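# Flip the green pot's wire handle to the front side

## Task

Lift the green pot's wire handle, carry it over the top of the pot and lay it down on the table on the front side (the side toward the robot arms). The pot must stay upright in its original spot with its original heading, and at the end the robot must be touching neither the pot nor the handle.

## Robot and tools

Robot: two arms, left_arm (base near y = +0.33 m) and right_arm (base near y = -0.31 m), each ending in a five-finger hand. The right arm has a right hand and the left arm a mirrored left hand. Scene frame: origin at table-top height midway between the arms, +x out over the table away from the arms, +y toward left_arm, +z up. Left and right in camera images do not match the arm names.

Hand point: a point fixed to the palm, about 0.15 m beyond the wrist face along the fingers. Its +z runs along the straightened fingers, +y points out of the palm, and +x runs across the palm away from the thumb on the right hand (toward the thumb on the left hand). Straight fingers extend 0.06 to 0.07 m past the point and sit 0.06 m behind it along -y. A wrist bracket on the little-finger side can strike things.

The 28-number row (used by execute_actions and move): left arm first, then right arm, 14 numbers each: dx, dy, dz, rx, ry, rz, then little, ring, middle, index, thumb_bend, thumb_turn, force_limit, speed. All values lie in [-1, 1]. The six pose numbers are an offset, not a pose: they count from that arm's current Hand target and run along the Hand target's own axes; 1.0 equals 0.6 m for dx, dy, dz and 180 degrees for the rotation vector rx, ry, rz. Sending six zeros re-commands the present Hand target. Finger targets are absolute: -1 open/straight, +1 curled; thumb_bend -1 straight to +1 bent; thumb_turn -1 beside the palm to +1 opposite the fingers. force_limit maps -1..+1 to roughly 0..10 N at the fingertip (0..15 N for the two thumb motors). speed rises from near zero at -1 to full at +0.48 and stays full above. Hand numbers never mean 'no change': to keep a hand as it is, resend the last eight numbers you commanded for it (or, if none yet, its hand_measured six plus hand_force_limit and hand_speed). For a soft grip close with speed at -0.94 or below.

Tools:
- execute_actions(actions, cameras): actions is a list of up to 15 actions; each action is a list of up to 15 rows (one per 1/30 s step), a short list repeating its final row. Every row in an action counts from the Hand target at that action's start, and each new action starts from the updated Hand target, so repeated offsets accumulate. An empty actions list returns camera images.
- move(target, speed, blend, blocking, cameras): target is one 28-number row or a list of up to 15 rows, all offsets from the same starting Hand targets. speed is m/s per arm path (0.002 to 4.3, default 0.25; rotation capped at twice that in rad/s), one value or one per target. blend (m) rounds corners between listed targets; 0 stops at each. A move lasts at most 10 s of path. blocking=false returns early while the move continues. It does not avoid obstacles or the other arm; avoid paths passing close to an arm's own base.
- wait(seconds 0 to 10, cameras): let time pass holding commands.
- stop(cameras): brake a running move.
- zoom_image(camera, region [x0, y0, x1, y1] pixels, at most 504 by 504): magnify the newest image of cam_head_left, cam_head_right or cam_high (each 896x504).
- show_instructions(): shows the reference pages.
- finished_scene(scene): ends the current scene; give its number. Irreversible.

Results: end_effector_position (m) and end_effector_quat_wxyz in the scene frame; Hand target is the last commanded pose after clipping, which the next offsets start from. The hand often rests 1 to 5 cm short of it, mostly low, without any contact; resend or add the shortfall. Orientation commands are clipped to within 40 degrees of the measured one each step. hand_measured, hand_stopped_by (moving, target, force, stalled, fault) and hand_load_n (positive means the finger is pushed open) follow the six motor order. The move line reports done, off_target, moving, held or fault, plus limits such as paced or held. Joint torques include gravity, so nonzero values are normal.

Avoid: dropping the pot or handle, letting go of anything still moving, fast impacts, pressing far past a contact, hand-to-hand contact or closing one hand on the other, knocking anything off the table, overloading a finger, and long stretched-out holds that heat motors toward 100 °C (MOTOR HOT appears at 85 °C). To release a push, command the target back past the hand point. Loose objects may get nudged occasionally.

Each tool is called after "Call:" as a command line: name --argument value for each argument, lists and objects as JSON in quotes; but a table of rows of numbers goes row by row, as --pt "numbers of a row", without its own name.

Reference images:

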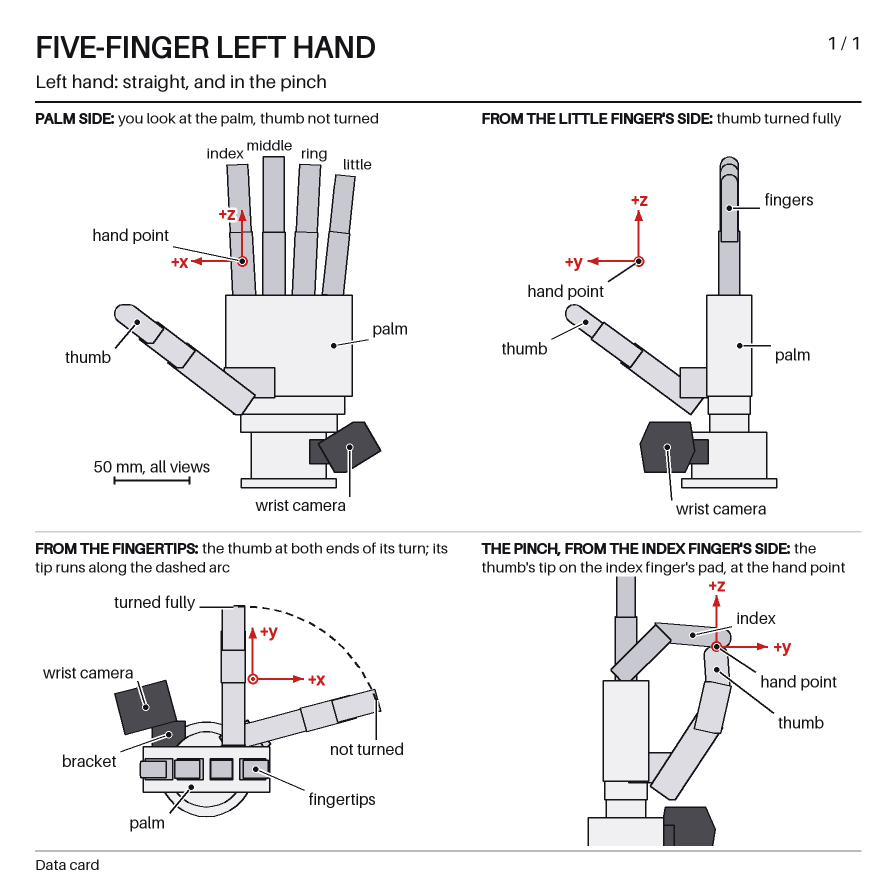

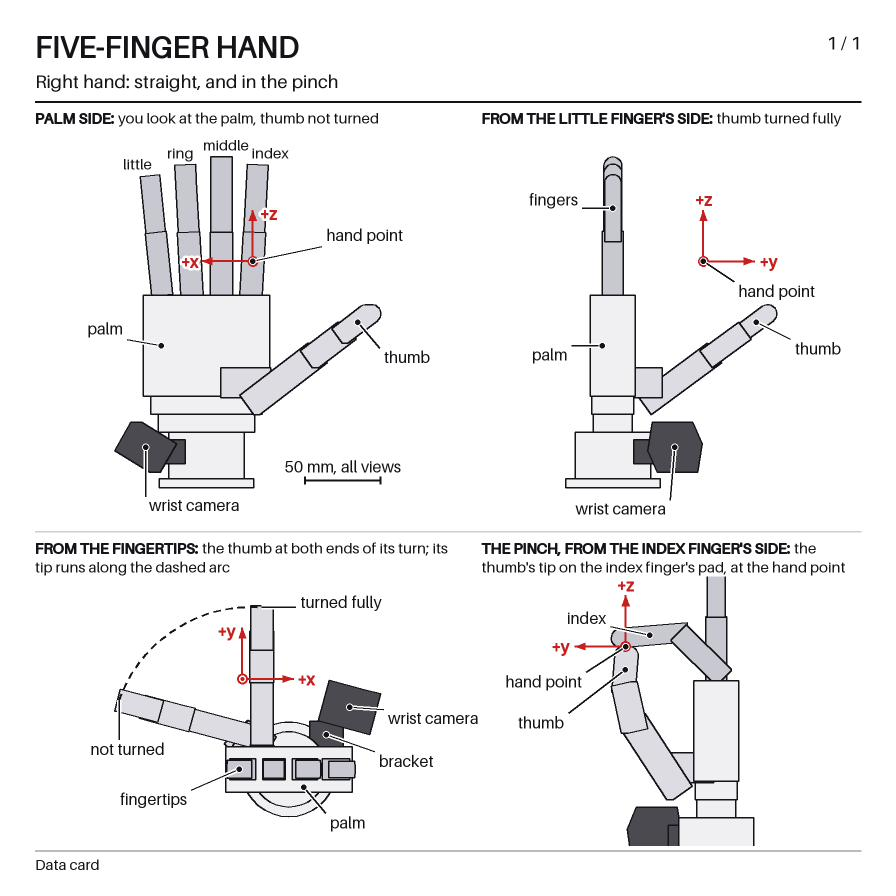

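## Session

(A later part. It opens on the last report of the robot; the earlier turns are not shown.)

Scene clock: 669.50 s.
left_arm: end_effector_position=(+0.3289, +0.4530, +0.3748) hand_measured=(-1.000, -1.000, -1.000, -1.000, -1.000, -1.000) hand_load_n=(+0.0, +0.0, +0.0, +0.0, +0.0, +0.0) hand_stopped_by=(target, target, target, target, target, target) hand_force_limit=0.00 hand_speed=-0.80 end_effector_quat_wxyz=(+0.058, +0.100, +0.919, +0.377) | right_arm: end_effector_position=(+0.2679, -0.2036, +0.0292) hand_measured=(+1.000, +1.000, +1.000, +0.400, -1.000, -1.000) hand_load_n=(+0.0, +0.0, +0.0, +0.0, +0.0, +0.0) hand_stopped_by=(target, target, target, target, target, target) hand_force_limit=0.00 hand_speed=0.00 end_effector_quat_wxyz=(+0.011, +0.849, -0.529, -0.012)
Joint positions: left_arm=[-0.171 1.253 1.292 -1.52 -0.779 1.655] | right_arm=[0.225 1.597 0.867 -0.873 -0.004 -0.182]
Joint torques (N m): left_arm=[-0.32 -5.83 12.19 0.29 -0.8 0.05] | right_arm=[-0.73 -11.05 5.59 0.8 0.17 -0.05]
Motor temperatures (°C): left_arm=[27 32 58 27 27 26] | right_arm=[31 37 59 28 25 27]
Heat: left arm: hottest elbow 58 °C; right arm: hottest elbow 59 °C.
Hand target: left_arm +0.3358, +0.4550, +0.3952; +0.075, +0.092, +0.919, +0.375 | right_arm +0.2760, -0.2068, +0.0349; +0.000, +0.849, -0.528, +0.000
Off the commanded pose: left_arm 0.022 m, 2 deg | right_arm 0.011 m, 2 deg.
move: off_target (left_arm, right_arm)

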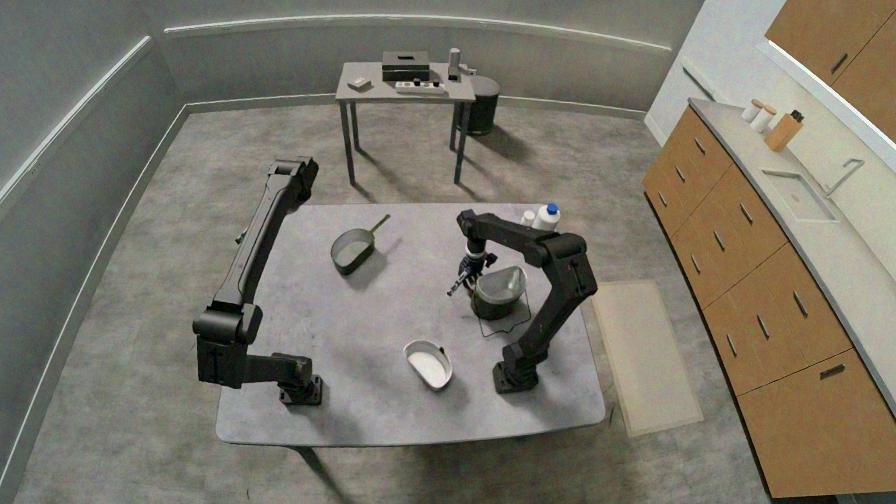

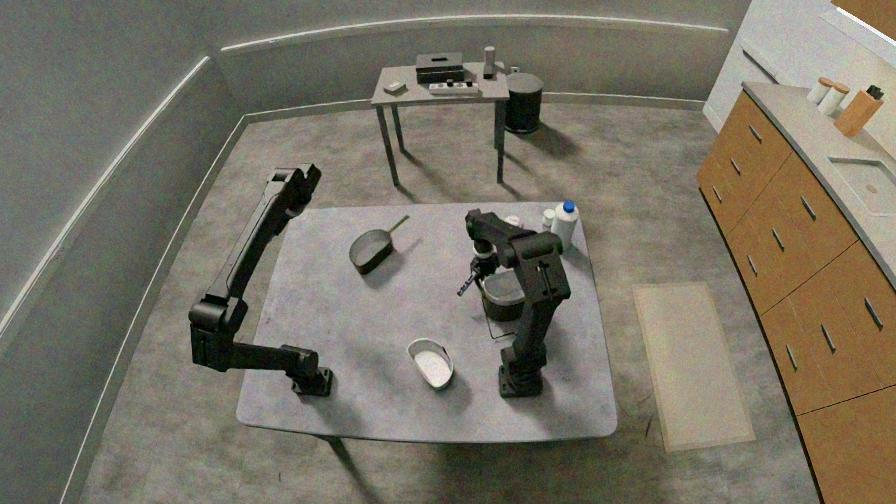

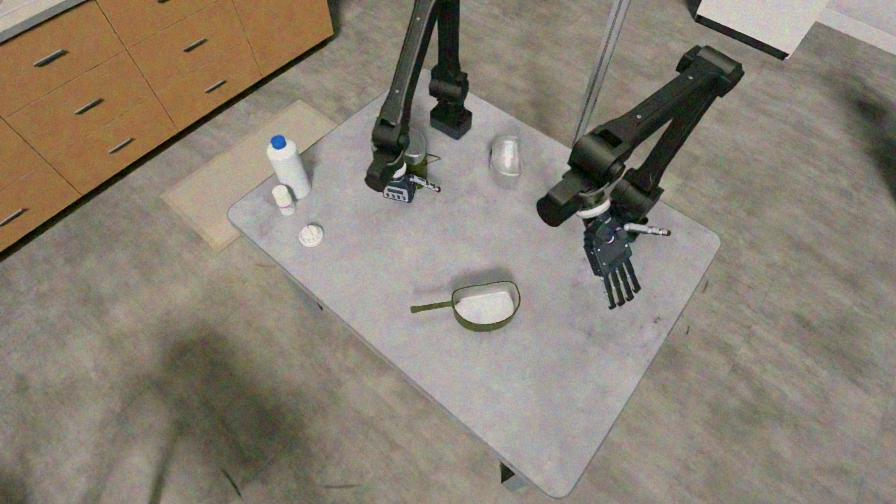

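Call:
move --pt "0 0 0 0 0 0 -1 -1 -1 -1 -1 -1 0 -0.8 0 -0.025 0 0 0 0 1 1 1 0.4 -1 -1 0 0" --pt "0 0 0 0 0 0 -1 -1 -1 -1 -1 -1 0 -0.8 0.03 -0.025 0 0 0 0 1 1 1 0.4 -1 -1 0 0" --pt "0 0 0 0 0 0 -1 -1 -1 -1 -1 -1 0 -0.8 0.03 0.013 0 0 0 0 1 1 1 0.4 -1 -1 0 0" --speed 0.05 --cameras '["cam_high","cam_head_left","cam_head_right"]'

Call:
zoom_image --camera "cam_high" --region '[355, 120, 435, 215]'

Call:
zoom_image --camera "cam_head_left" --region '[440, 220, 560, 340]'

Scene clock: 680.93 s.
left_arm: end_effector_position=(+0.3289, +0.4530, +0.3748) hand_measured=(-1.000, -1.000, -1.000, -1.000, -1.000, -1.000) hand_load_n=(+0.0, +0.0, +0.0, +0.0, +0.0, +0.0) hand_stopped_by=(target, target, target, target, target, target) hand_force_limit=0.00 hand_speed=-0.80 end_effector_quat_wxyz=(+0.058, +0.100, +0.919, +0.377) | right_arm: end_effector_position=(+0.2705, -0.2225, +0.0295) hand_measured=(+1.000, +1.000, +1.000, +0.400, -1.000, -1.000) hand_load_n=(+0.0, +0.0, +0.0, +0.0, +0.0, +0.0) hand_stopped_by=(target, target, target, target, target, target) hand_force_limit=0.00 hand_speed=0.00 end_effector_quat_wxyz=(+0.009, +0.848, -0.529, -0.011)
Joint positions: left_arm=[-0.171 1.253 1.292 -1.52 -0.779 1.655] | right_arm=[0.175 1.589 0.858 -0.869 -0.003 -0.23]
Joint torques (N m): left_arm=[-0.56 -6.18 12.16 0.28 -0.79 0.02] | right_arm=[-0.73 -10.81 5.49 0.69 0.12 -0.09]
Motor temperatures (°C): left_arm=[27 32 58 27 27 26] | right_arm=[31 37 57 28 25 27]
Heat: left arm: hottest elbow 58 °C; right arm: hottest elbow 57 °C.
Hand target: left_arm +0.3358, +0.4550, +0.3952; +0.075, +0.092, +0.919, +0.375 | right_arm +0.2770, -0.2264, +0.0350; -0.001, +0.849, -0.529, +0.000
Off the commanded pose: left_arm 0.022 m, 2 deg | right_arm 0.009 m, 2 deg.
move: off_target (left_arm)

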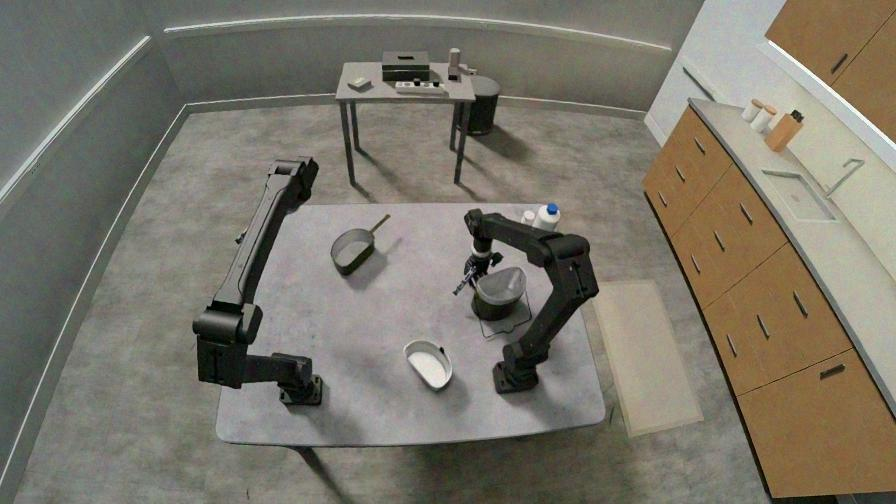

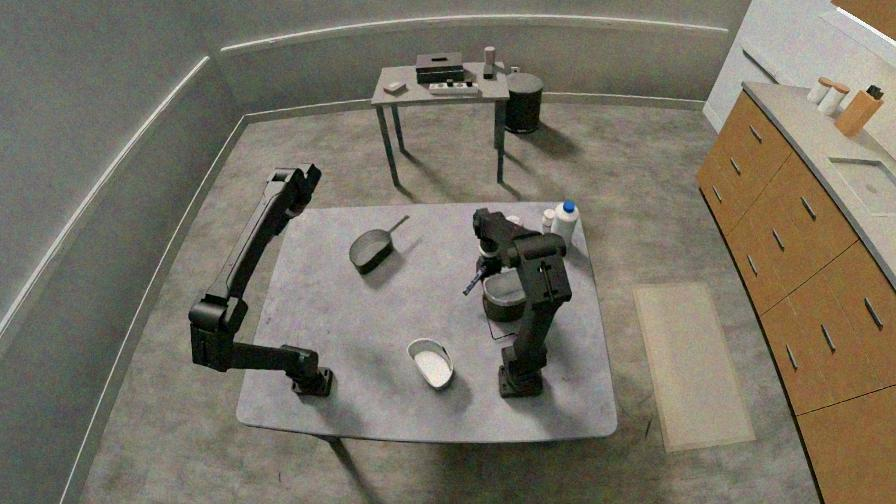

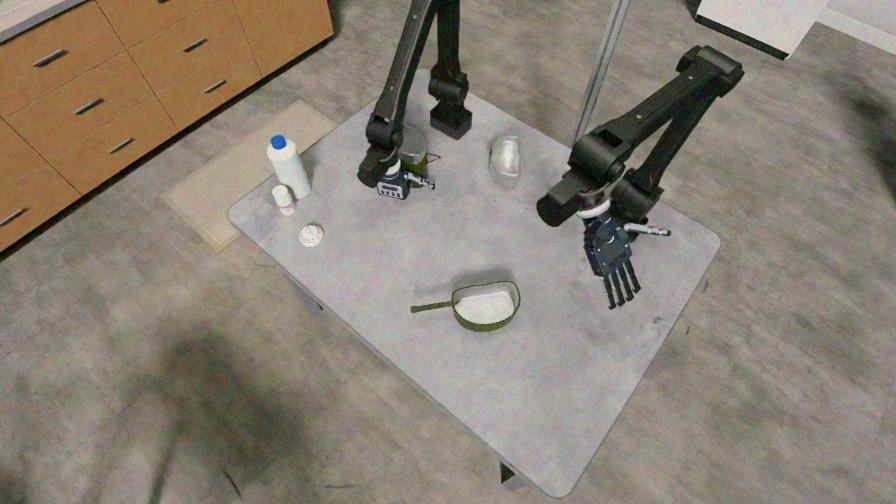

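Scaled by 5.305.

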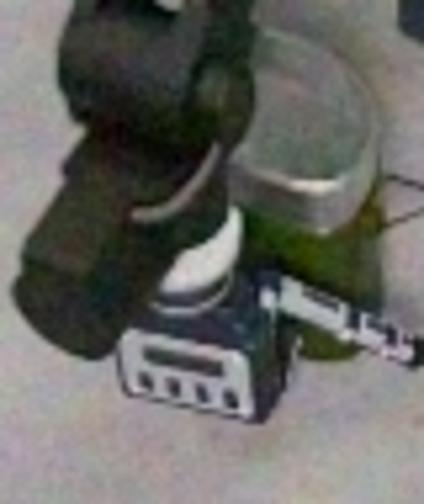

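Scaled by 4.200.

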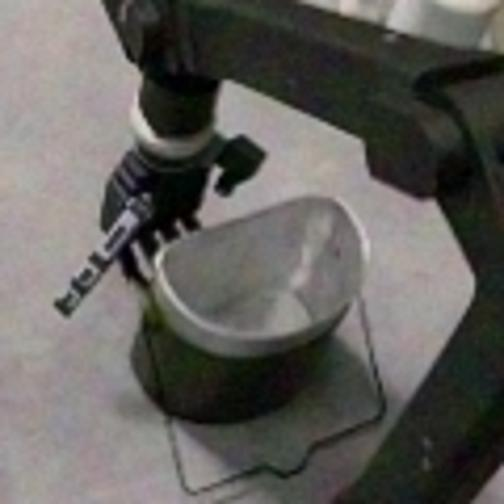

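Call:
move --pt "0 0 0 0 0 0 -1 -1 -1 -1 -1 -1 0 -0.8 0 -0.083 0 0 0 0 1 1 1 0.4 -1 -1 0 0" --pt "0 0 0 0 0 0 -1 -1 -1 -1 -1 -1 0 -0.8 0 -0.1 -0.3 0 0 0 1 1 1 0.4 -1 -1 0 0" --blend '[0.02,0]' --speed 0.15 --cameras '["all"]'

Scene clock: 703.47 s.
left_arm: end_effector_position=(+0.3289, +0.4530, +0.3748) hand_measured=(-1.000, -1.000, -1.000, -1.000, -1.000, -1.000) hand_load_n=(+0.0, +0.0, +0.0, +0.0, +0.0, +0.0) hand_stopped_by=(target, target, target, target, target, target) hand_force_limit=0.00 hand_speed=-0.80 end_effector_quat_wxyz=(+0.058, +0.100, +0.919, +0.377) | right_arm: end_effector_position=(+0.3173, -0.2083, +0.1961) hand_measured=(+1.000, +1.000, +1.000, +0.400, -1.000, -1.000) hand_load_n=(+0.0, +0.0, +0.0, +0.0, +0.0, +0.0) hand_stopped_by=(target, target, target, target, target, target) hand_force_limit=0.00 hand_speed=0.00 end_effector_quat_wxyz=(+0.017, +0.849, -0.528, -0.018)
Joint positions: left_arm=[-0.171 1.253 1.292 -1.52 -0.779 1.655] | right_arm=[0.183 1.507 1.256 -1.369 -0.003 -0.224]
Joint torques (N m): left_arm=[-0.09 -5.71 12.15 0.36 -0.79 0.01] | right_arm=[0.97 -10.99 10.24 -0.03 0.07 0.15]
Motor temperatures (°C): left_arm=[27 32 59 27 27 26] | right_arm=[31 37 53 28 25 27]
Heat: left arm: hottest elbow 59 °C; right arm: hottest elbow 53 °C.
Hand target: left_arm +0.3358, +0.4550, +0.3952; +0.075, +0.092, +0.919, +0.375 | right_arm +0.3307, -0.2001, +0.2151; -0.001, +0.849, -0.528, +0.000
Off the commanded pose: left_arm 0.022 m, 2 deg | right_arm 0.025 m, 3 deg.
move: off_target (left_arm, right_arm)

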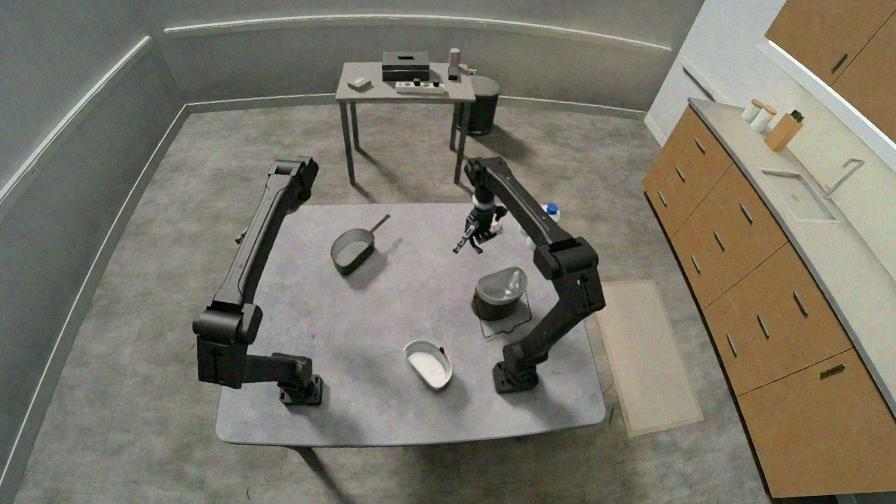

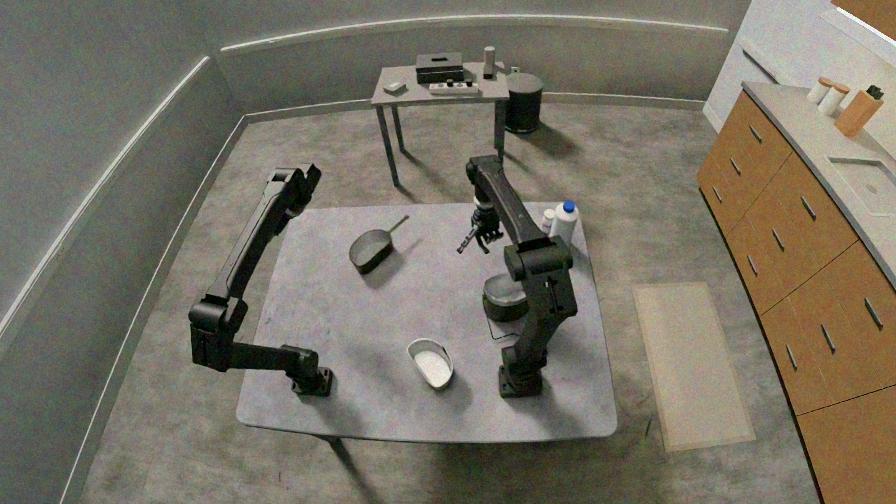

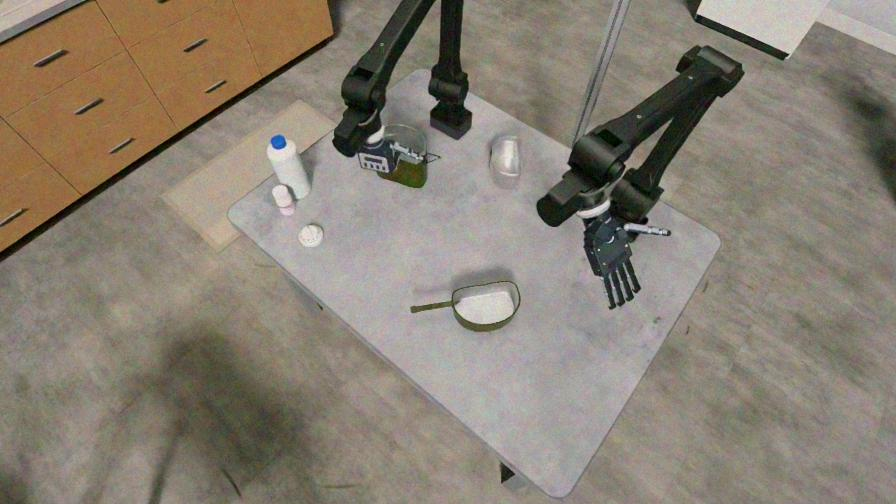

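Call:
zoom_image --camera "cam_head_left" --region '[440, 220, 560, 340]'

Call:
zoom_image --camera "cam_high" --region '[355, 120, 435, 215]'

Scaled by 4.200.

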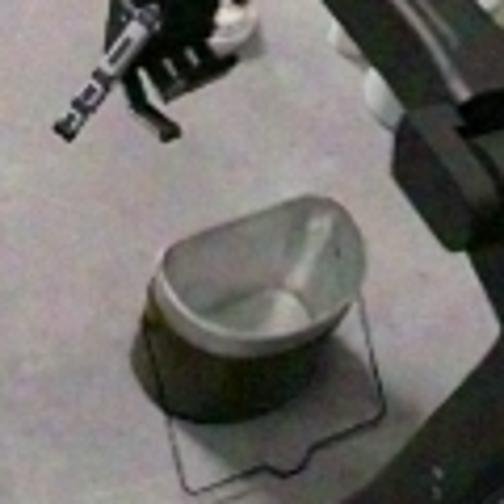

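Scaled by 5.305.

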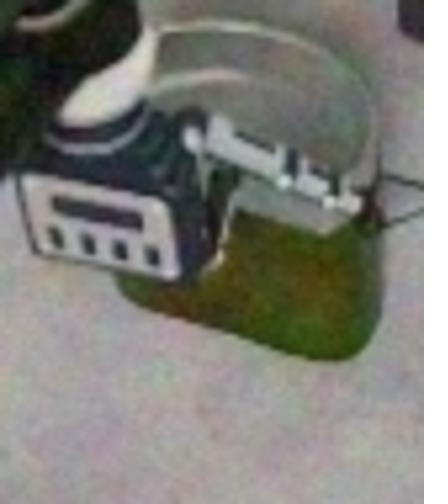

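Call:
move --target '[0,0,0,0,0,0,-1,-1,-1,-1,-1,-1,0,-0.8,-0.3,-0.05,-0.08,0,0,0,1,1,1,0.4,-1,-1,0,0]' --speed 0.25 --cameras '["all"]'

Call:
zoom_image --camera "cam_high" --region '[355, 120, 435, 215]'

Call:
zoom_image --camera "cam_head_left" --region '[440, 220, 560, 340]'

Scene clock: 724.90 s.
left_arm: end_effector_position=(+0.3289, +0.4530, +0.3748) hand_measured=(-1.000, -1.000, -1.000, -1.000, -1.000, -1.000) hand_load_n=(+0.0, +0.0, +0.0, +0.0, +0.0, +0.0) hand_stopped_by=(target, target, target, target, target, target) hand_force_limit=0.00 hand_speed=-0.80 end_effector_quat_wxyz=(+0.058, +0.100, +0.919, +0.377) | right_arm: end_effector_position=(+0.2676, -0.0360, +0.2487) hand_measured=(+1.000, +1.000, +1.000, +0.400, -1.000, -1.000) hand_load_n=(+0.0, +0.5, +0.0, +0.0, +0.0, +0.0) hand_stopped_by=(target, target, target, target, target, target) hand_force_limit=0.00 hand_speed=0.00 end_effector_quat_wxyz=(+0.015, +0.850, -0.526, -0.009)
Joint positions: left_arm=[-0.171 1.253 1.292 -1.52 -0.779 1.655] | right_arm=[0.592 1.546 1.444 -1.504 -0.005 0.178]
Joint torques (N m): left_arm=[-0.21 -5.83 12.16 0.32 -0.8 0.03] | right_arm=[0.56 -10.29 10.74 0.09 0.16 0.17]
Motor temperatures (°C): left_arm=[27 32 59 27 27 26] | right_arm=[31 37 54 28 25 27]
Heat: left arm: hottest elbow 59 °C; right arm: hottest elbow 54 °C.
Hand target: left_arm +0.3358, +0.4550, +0.3952; +0.075, +0.092, +0.919, +0.375 | right_arm +0.2781, -0.0253, +0.2632; -0.001, +0.849, -0.529, +0.000
Off the commanded pose: left_arm 0.022 m, 2 deg | right_arm 0.021 m, 2 deg.
move: off_target (left_arm, right_arm)

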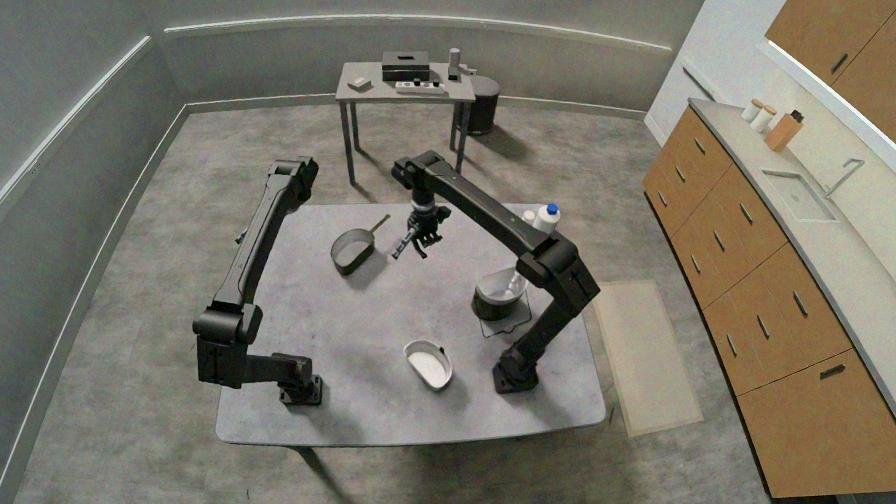

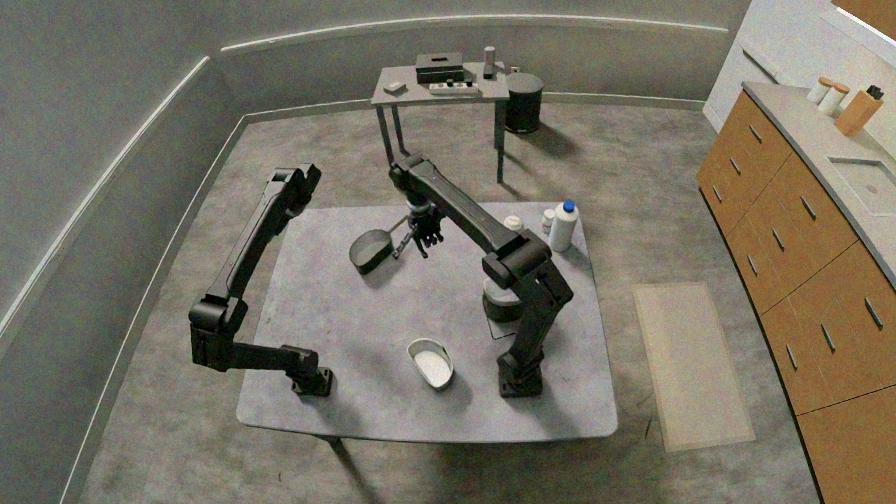

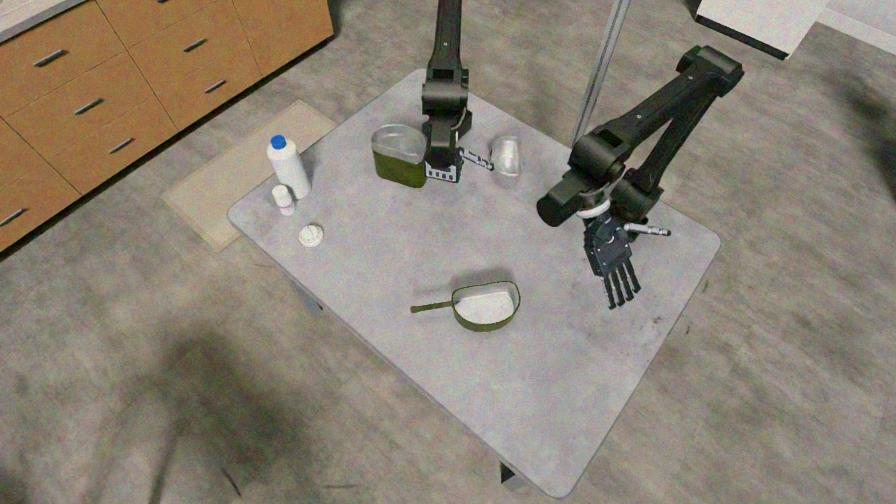

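Scaled by 5.305.

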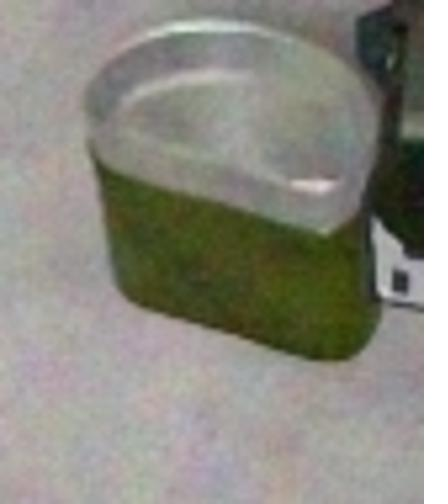

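Scaled by 4.200.

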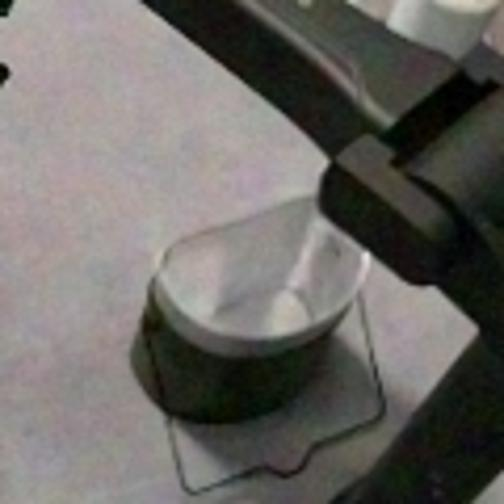

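Call:
move --pt "0 0 0 0 0 0 -1 -1 -1 -1 -1 -1 0 -0.8 0.2723 0.0608 0.072 0 0 0 1 1 1 0.4 -1 -1 0 0" --pt "0 0 0 0 0 0 -1 -1 -1 -1 -1 -1 0 -0.8 0.2723 0.0775 0.3803 0 0 0 1 1 1 0.4 -1 -1 0 0" --pt "0 0 0 0 0 0 -1 -1 -1 -1 -1 -1 0 -0.8 0.2723 0.0943 0.3803 0 0 0 1 1 1 0.4 -1 -1 0 0" --blend '[0.03,0.0,0]' --speed '[0.25,0.15,0.05]' --cameras '["all"]'

Call:
zoom_image --camera "cam_high" --region '[355, 120, 435, 215]'

Call:
zoom_image --camera "cam_head_left" --region '[440, 220, 560, 340]'

Scene clock: 784.27 s.
left_arm: end_effector_position=(+0.3289, +0.4530, +0.3748) hand_measured=(-1.000, -1.000, -1.000, -1.000, -1.000, -1.000) hand_load_n=(+0.0, +0.0, +0.0, +0.0, +0.0, +0.0) hand_stopped_by=(target, target, target, target, target, target) hand_force_limit=0.00 hand_speed=-0.80 end_effector_quat_wxyz=(+0.058, +0.100, +0.919, +0.377) | right_arm: end_effector_position=(+0.2916, -0.1948, +0.0295) hand_measured=(+1.000, +1.000, +1.000, +0.400, -1.000, -1.000) hand_load_n=(+0.0, +0.0, +0.0, +0.0, +0.0, +0.0) hand_stopped_by=(target, target, target, target, target, target) hand_force_limit=0.00 hand_speed=0.00 end_effector_quat_wxyz=(+0.012, +0.849, -0.529, -0.009)
Joint positions: left_arm=[-0.171 1.253 1.292 -1.52 -0.779 1.655] | right_arm=[0.234 1.65 0.938 -0.889 0.003 -0.173]
Joint torques (N m): left_arm=[-0.32 -5.71 12.19 0.31 -0.8 0.03] | right_arm=[-0.73 -11.58 5.79 0.88 -0.14 -0.1]
Motor temperatures (°C): left_arm=[27 32 59 27 27 26] | right_arm=[31 37 67 28 25 27]
Heat: left arm: hottest elbow 59 °C; right arm: hottest elbow 67 °C.
Hand target: left_arm +0.3358, +0.4550, +0.3952; +0.075, +0.092, +0.919, +0.375 | right_arm +0.2997, -0.1967, +0.0348; -0.001, +0.849, -0.529, +0.000
Off the commanded pose: left_arm 0.022 m, 2 deg | right_arm 0.010 m, 2 deg.
move: off_target (left_arm)

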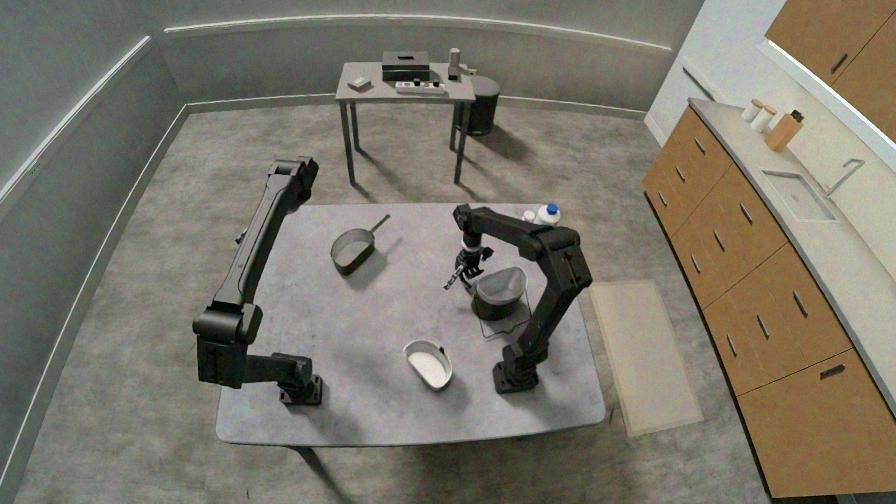

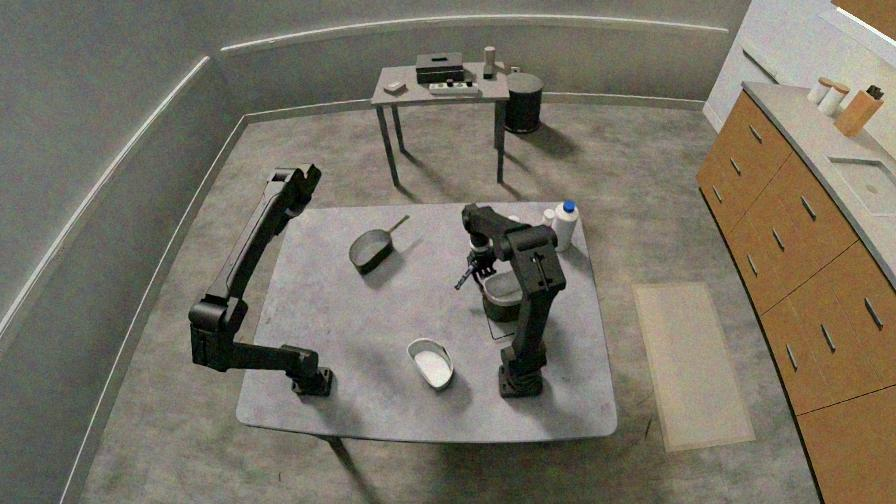

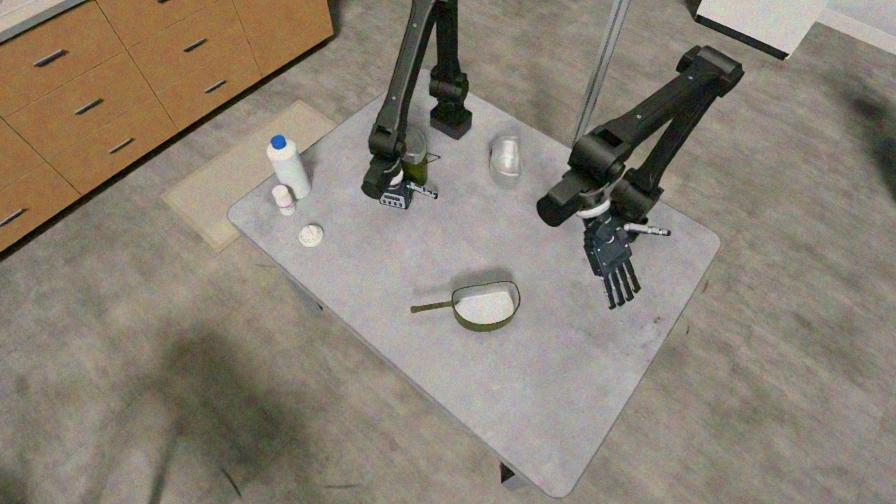

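Scaled by 5.305.

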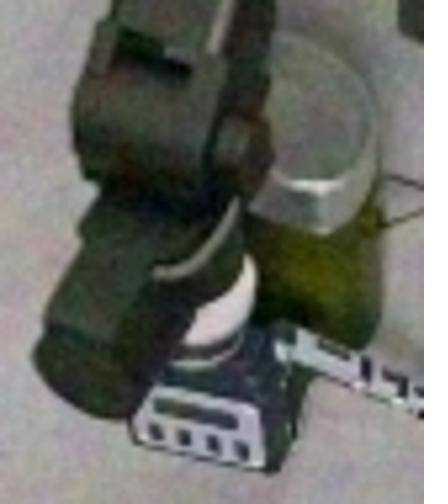

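Scaled by 4.200.

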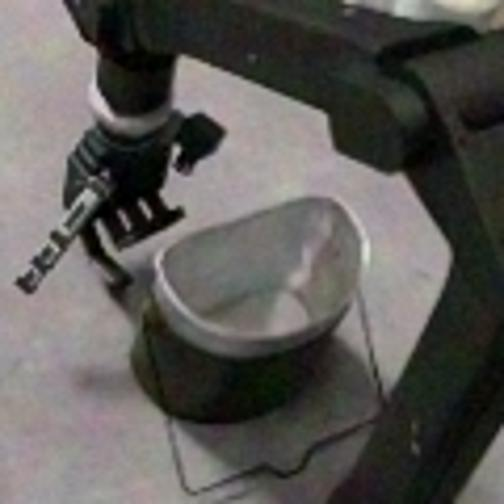

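Call:
move --target '[0,0,0,0,0,0,-1,-1,-1,-1,-1,-1,0,-0.8,0,0.04,0,0,0,0,1,1,1,0.4,-1,-1,0,0]' --speed 0.05 --cameras '["cam_head_left"]'

Call:
zoom_image --camera "cam_head_left" --region '[440, 220, 560, 340]'

Scene clock: 790.70 s.
left_arm: end_effector_position=(+0.3289, +0.4530, +0.3748) hand_measured=(-1.000, -1.000, -1.000, -1.000, -1.000, -1.000) hand_load_n=(+0.0, +0.0, +0.0, +0.0, +0.0, +0.0) hand_stopped_by=(target, target, target, target, target, target) hand_force_limit=0.00 hand_speed=-0.80 end_effector_quat_wxyz=(+0.058, +0.100, +0.919, +0.377) | right_arm: end_effector_position=(+0.2705, -0.2054, +0.0290) hand_measured=(+1.000, +1.000, +1.000, +0.400, -1.000, -1.000) hand_load_n=(+0.0, +0.0, +0.0, +0.5, +0.0, +0.0) hand_stopped_by=(target, target, target, target, target, target) hand_force_limit=0.00 hand_speed=0.00 end_effector_quat_wxyz=(+0.013, +0.849, -0.529, -0.010)
Joint positions: left_arm=[-0.171 1.253 1.292 -1.52 -0.779 1.655] | right_arm=[0.222 1.602 0.872 -0.874 0.003 -0.184]
Joint torques (N m): left_arm=[-0.44 -5.89 12.12 0.28 -0.79 0.03] | right_arm=[-0.73 -11.11 5.55 0.64 -0.13 -0.1]
Motor temperatures (°C): left_arm=[27 32 59 27 27 26] | right_arm=[31 37 64 28 25 27]
Heat: left arm: hottest elbow 59 °C; right arm: hottest elbow 64 °C.
Hand target: left_arm +0.3358, +0.4550, +0.3952; +0.075, +0.092, +0.919, +0.375 | right_arm +0.2780, -0.2073, +0.0347; -0.001, +0.849, -0.529, +0.000
Off the commanded pose: left_arm 0.022 m, 2 deg | right_arm 0.010 m, 2 deg.
move: off_target (left_arm)
Images, in order (width x height): cam_head_left 896x504.

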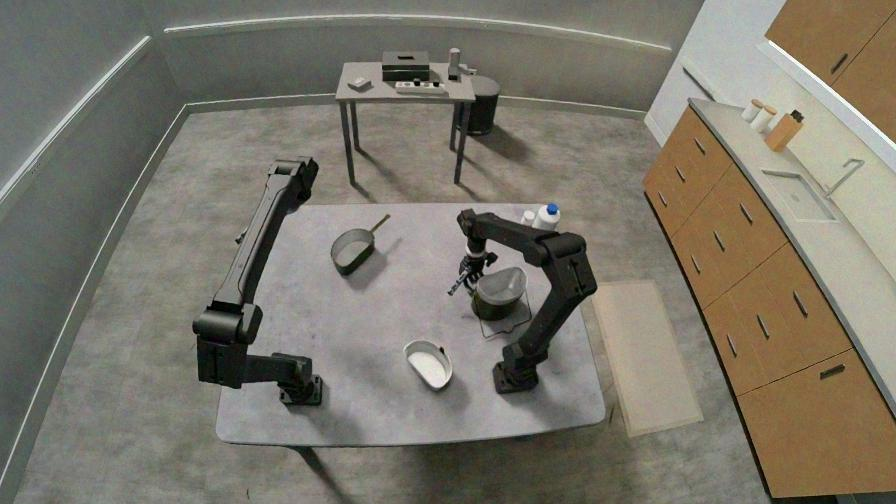

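Scaled by 4.200.

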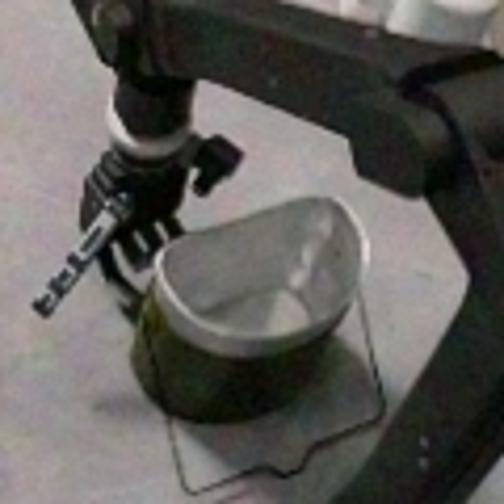

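Call:
move --target '[0,0,0,0,0,0,-1,-1,-1,-1,-1,-1,0,-0.8,0,0.0167,0,0,0,0,1,1,1,0.4,-1,-1,0,0]' --speed 0.05 --cameras '["cam_head_left"]'

Call:
zoom_image --camera "cam_head_left" --region '[440, 220, 560, 340]'

Scene clock: 796.20 s.
left_arm: end_effector_position=(+0.3289, +0.4530, +0.3748) hand_measured=(-1.000, -1.000, -1.000, -1.000, -1.000, -1.000) hand_load_n=(+0.0, +0.0, +0.0, +0.0, +0.0, +0.0) hand_stopped_by=(target, target, target, target, target, target) hand_force_limit=0.00 hand_speed=-0.80 end_effector_quat_wxyz=(+0.058, +0.100, +0.919, +0.377) | right_arm: end_effector_position=(+0.2635, -0.2091, +0.0294) hand_measured=(+1.000, +1.000, +1.000, +0.400, -1.000, -1.000) hand_load_n=(+0.0, +0.0, +0.0, +0.5, +0.0, +0.0) hand_stopped_by=(target, target, target, target, target, target) hand_force_limit=0.00 hand_speed=0.00 end_effector_quat_wxyz=(+0.011, +0.849, -0.529, -0.008)
Joint positions: left_arm=[-0.171 1.253 1.292 -1.52 -0.779 1.655] | right_arm=[0.218 1.579 0.847 -0.865 0.003 -0.188]
Joint torques (N m): left_arm=[-0.56 -5.77 12.08 0.39 -0.8 0.03] | right_arm=[-0.79 -10.7 5.45 0.62 -0.13 -0.02]
Motor temperatures (°C): left_arm=[27 32 59 27 27 26] | right_arm=[31 37 63 28 25 27]
Heat: left arm: hottest elbow 59 °C; right arm: hottest elbow 63 °C.
Hand target: left_arm +0.3358, +0.4550, +0.3952; +0.075, +0.092, +0.919, +0.375 | right_arm +0.2691, -0.2118, +0.0348; -0.001, +0.849, -0.529, +0.000
Off the commanded pose: left_arm 0.022 m, 2 deg | right_arm 0.008 m, 2 deg.
move: off_target (left_arm)
Images, in order (width x height): cam_head_left 896x504.

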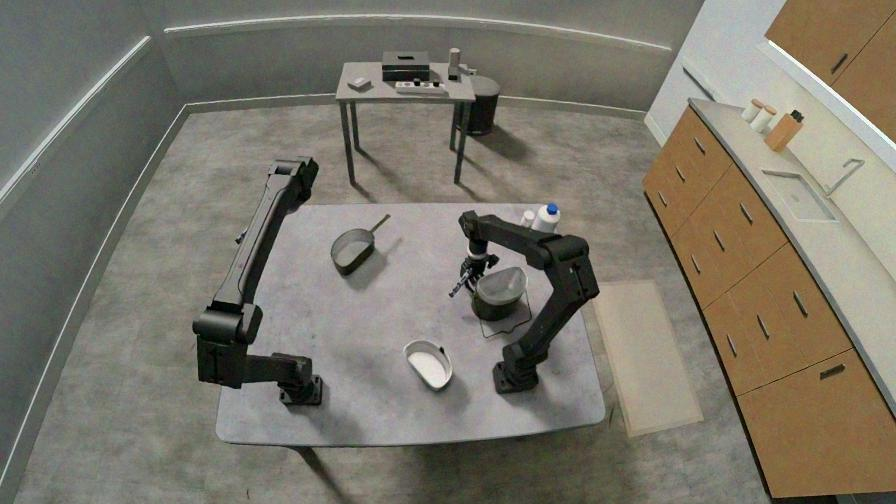

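Scaled by 4.200.

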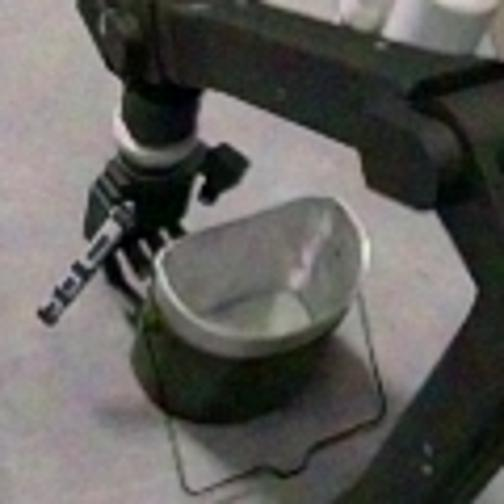

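Call:
move --target '[0,0,0,0,0,0,-1,-1,-1,-1,-1,-1,0,-0.8,0,0.0167,0,0,0,0,1,1,1,0.4,-1,-1,0,0]' --speed 0.05 --cameras '["cam_head_left"]'

Call:
zoom_image --camera "cam_head_left" --region '[440, 220, 560, 340]'

Scene clock: 800.50 s.
left_arm: end_effector_position=(+0.3289, +0.4530, +0.3748) hand_measured=(-1.000, -1.000, -1.000, -1.000, -1.000, -1.000) hand_load_n=(+0.0, +0.0, +0.0, +0.0, +0.0, +0.0) hand_stopped_by=(target, target, target, target, target, target) hand_force_limit=0.00 hand_speed=-0.80 end_effector_quat_wxyz=(+0.058, +0.100, +0.919, +0.377) | right_arm: end_effector_position=(+0.2541, -0.2134, +0.0295) hand_measured=(+1.000, +1.000, +1.000, +0.400, -1.000, -1.000) hand_load_n=(+0.0, +0.0, +0.0, +0.0, +0.0, +0.0) hand_stopped_by=(target, target, target, target, target, target) hand_force_limit=0.00 hand_speed=0.00 end_effector_quat_wxyz=(+0.011, +0.848, -0.529, -0.009)
Joint positions: left_arm=[-0.171 1.253 1.292 -1.52 -0.779 1.655] | right_arm=[0.213 1.557 0.819 -0.861 0.002 -0.193]
Joint torques (N m): left_arm=[-0.15 -5.89 12.15 0.36 -0.81 0.02] | right_arm=[-0.79 -10.29 5.45 0.66 -0.08 -0.09]
Motor temperatures (°C): left_arm=[27 32 60 27 27 26] | right_arm=[31 37 61 28 25 27]
Heat: left arm: hottest elbow 60 °C; right arm: hottest elbow 61 °C.
Hand target: left_arm +0.3358, +0.4550, +0.3952; +0.075, +0.092, +0.919, +0.375 | right_arm +0.2601, -0.2161, +0.0348; -0.001, +0.849, -0.528, +0.000
Off the commanded pose: left_arm 0.022 m, 2 deg | right_arm 0.009 m, 2 deg.
move: off_target (left_arm)
Images, in order (width x height): cam_head_left 896x504.

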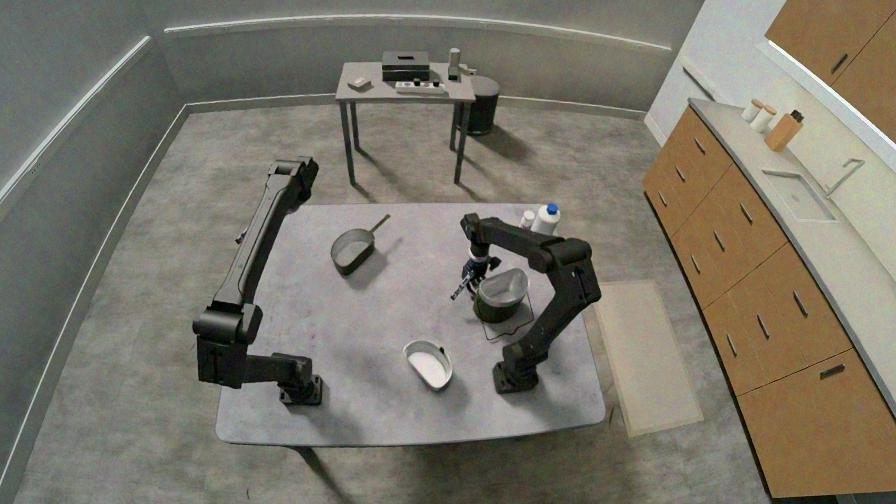

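Scaled by 4.200.

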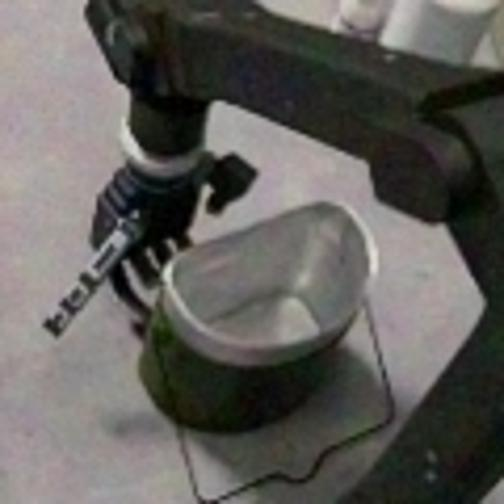

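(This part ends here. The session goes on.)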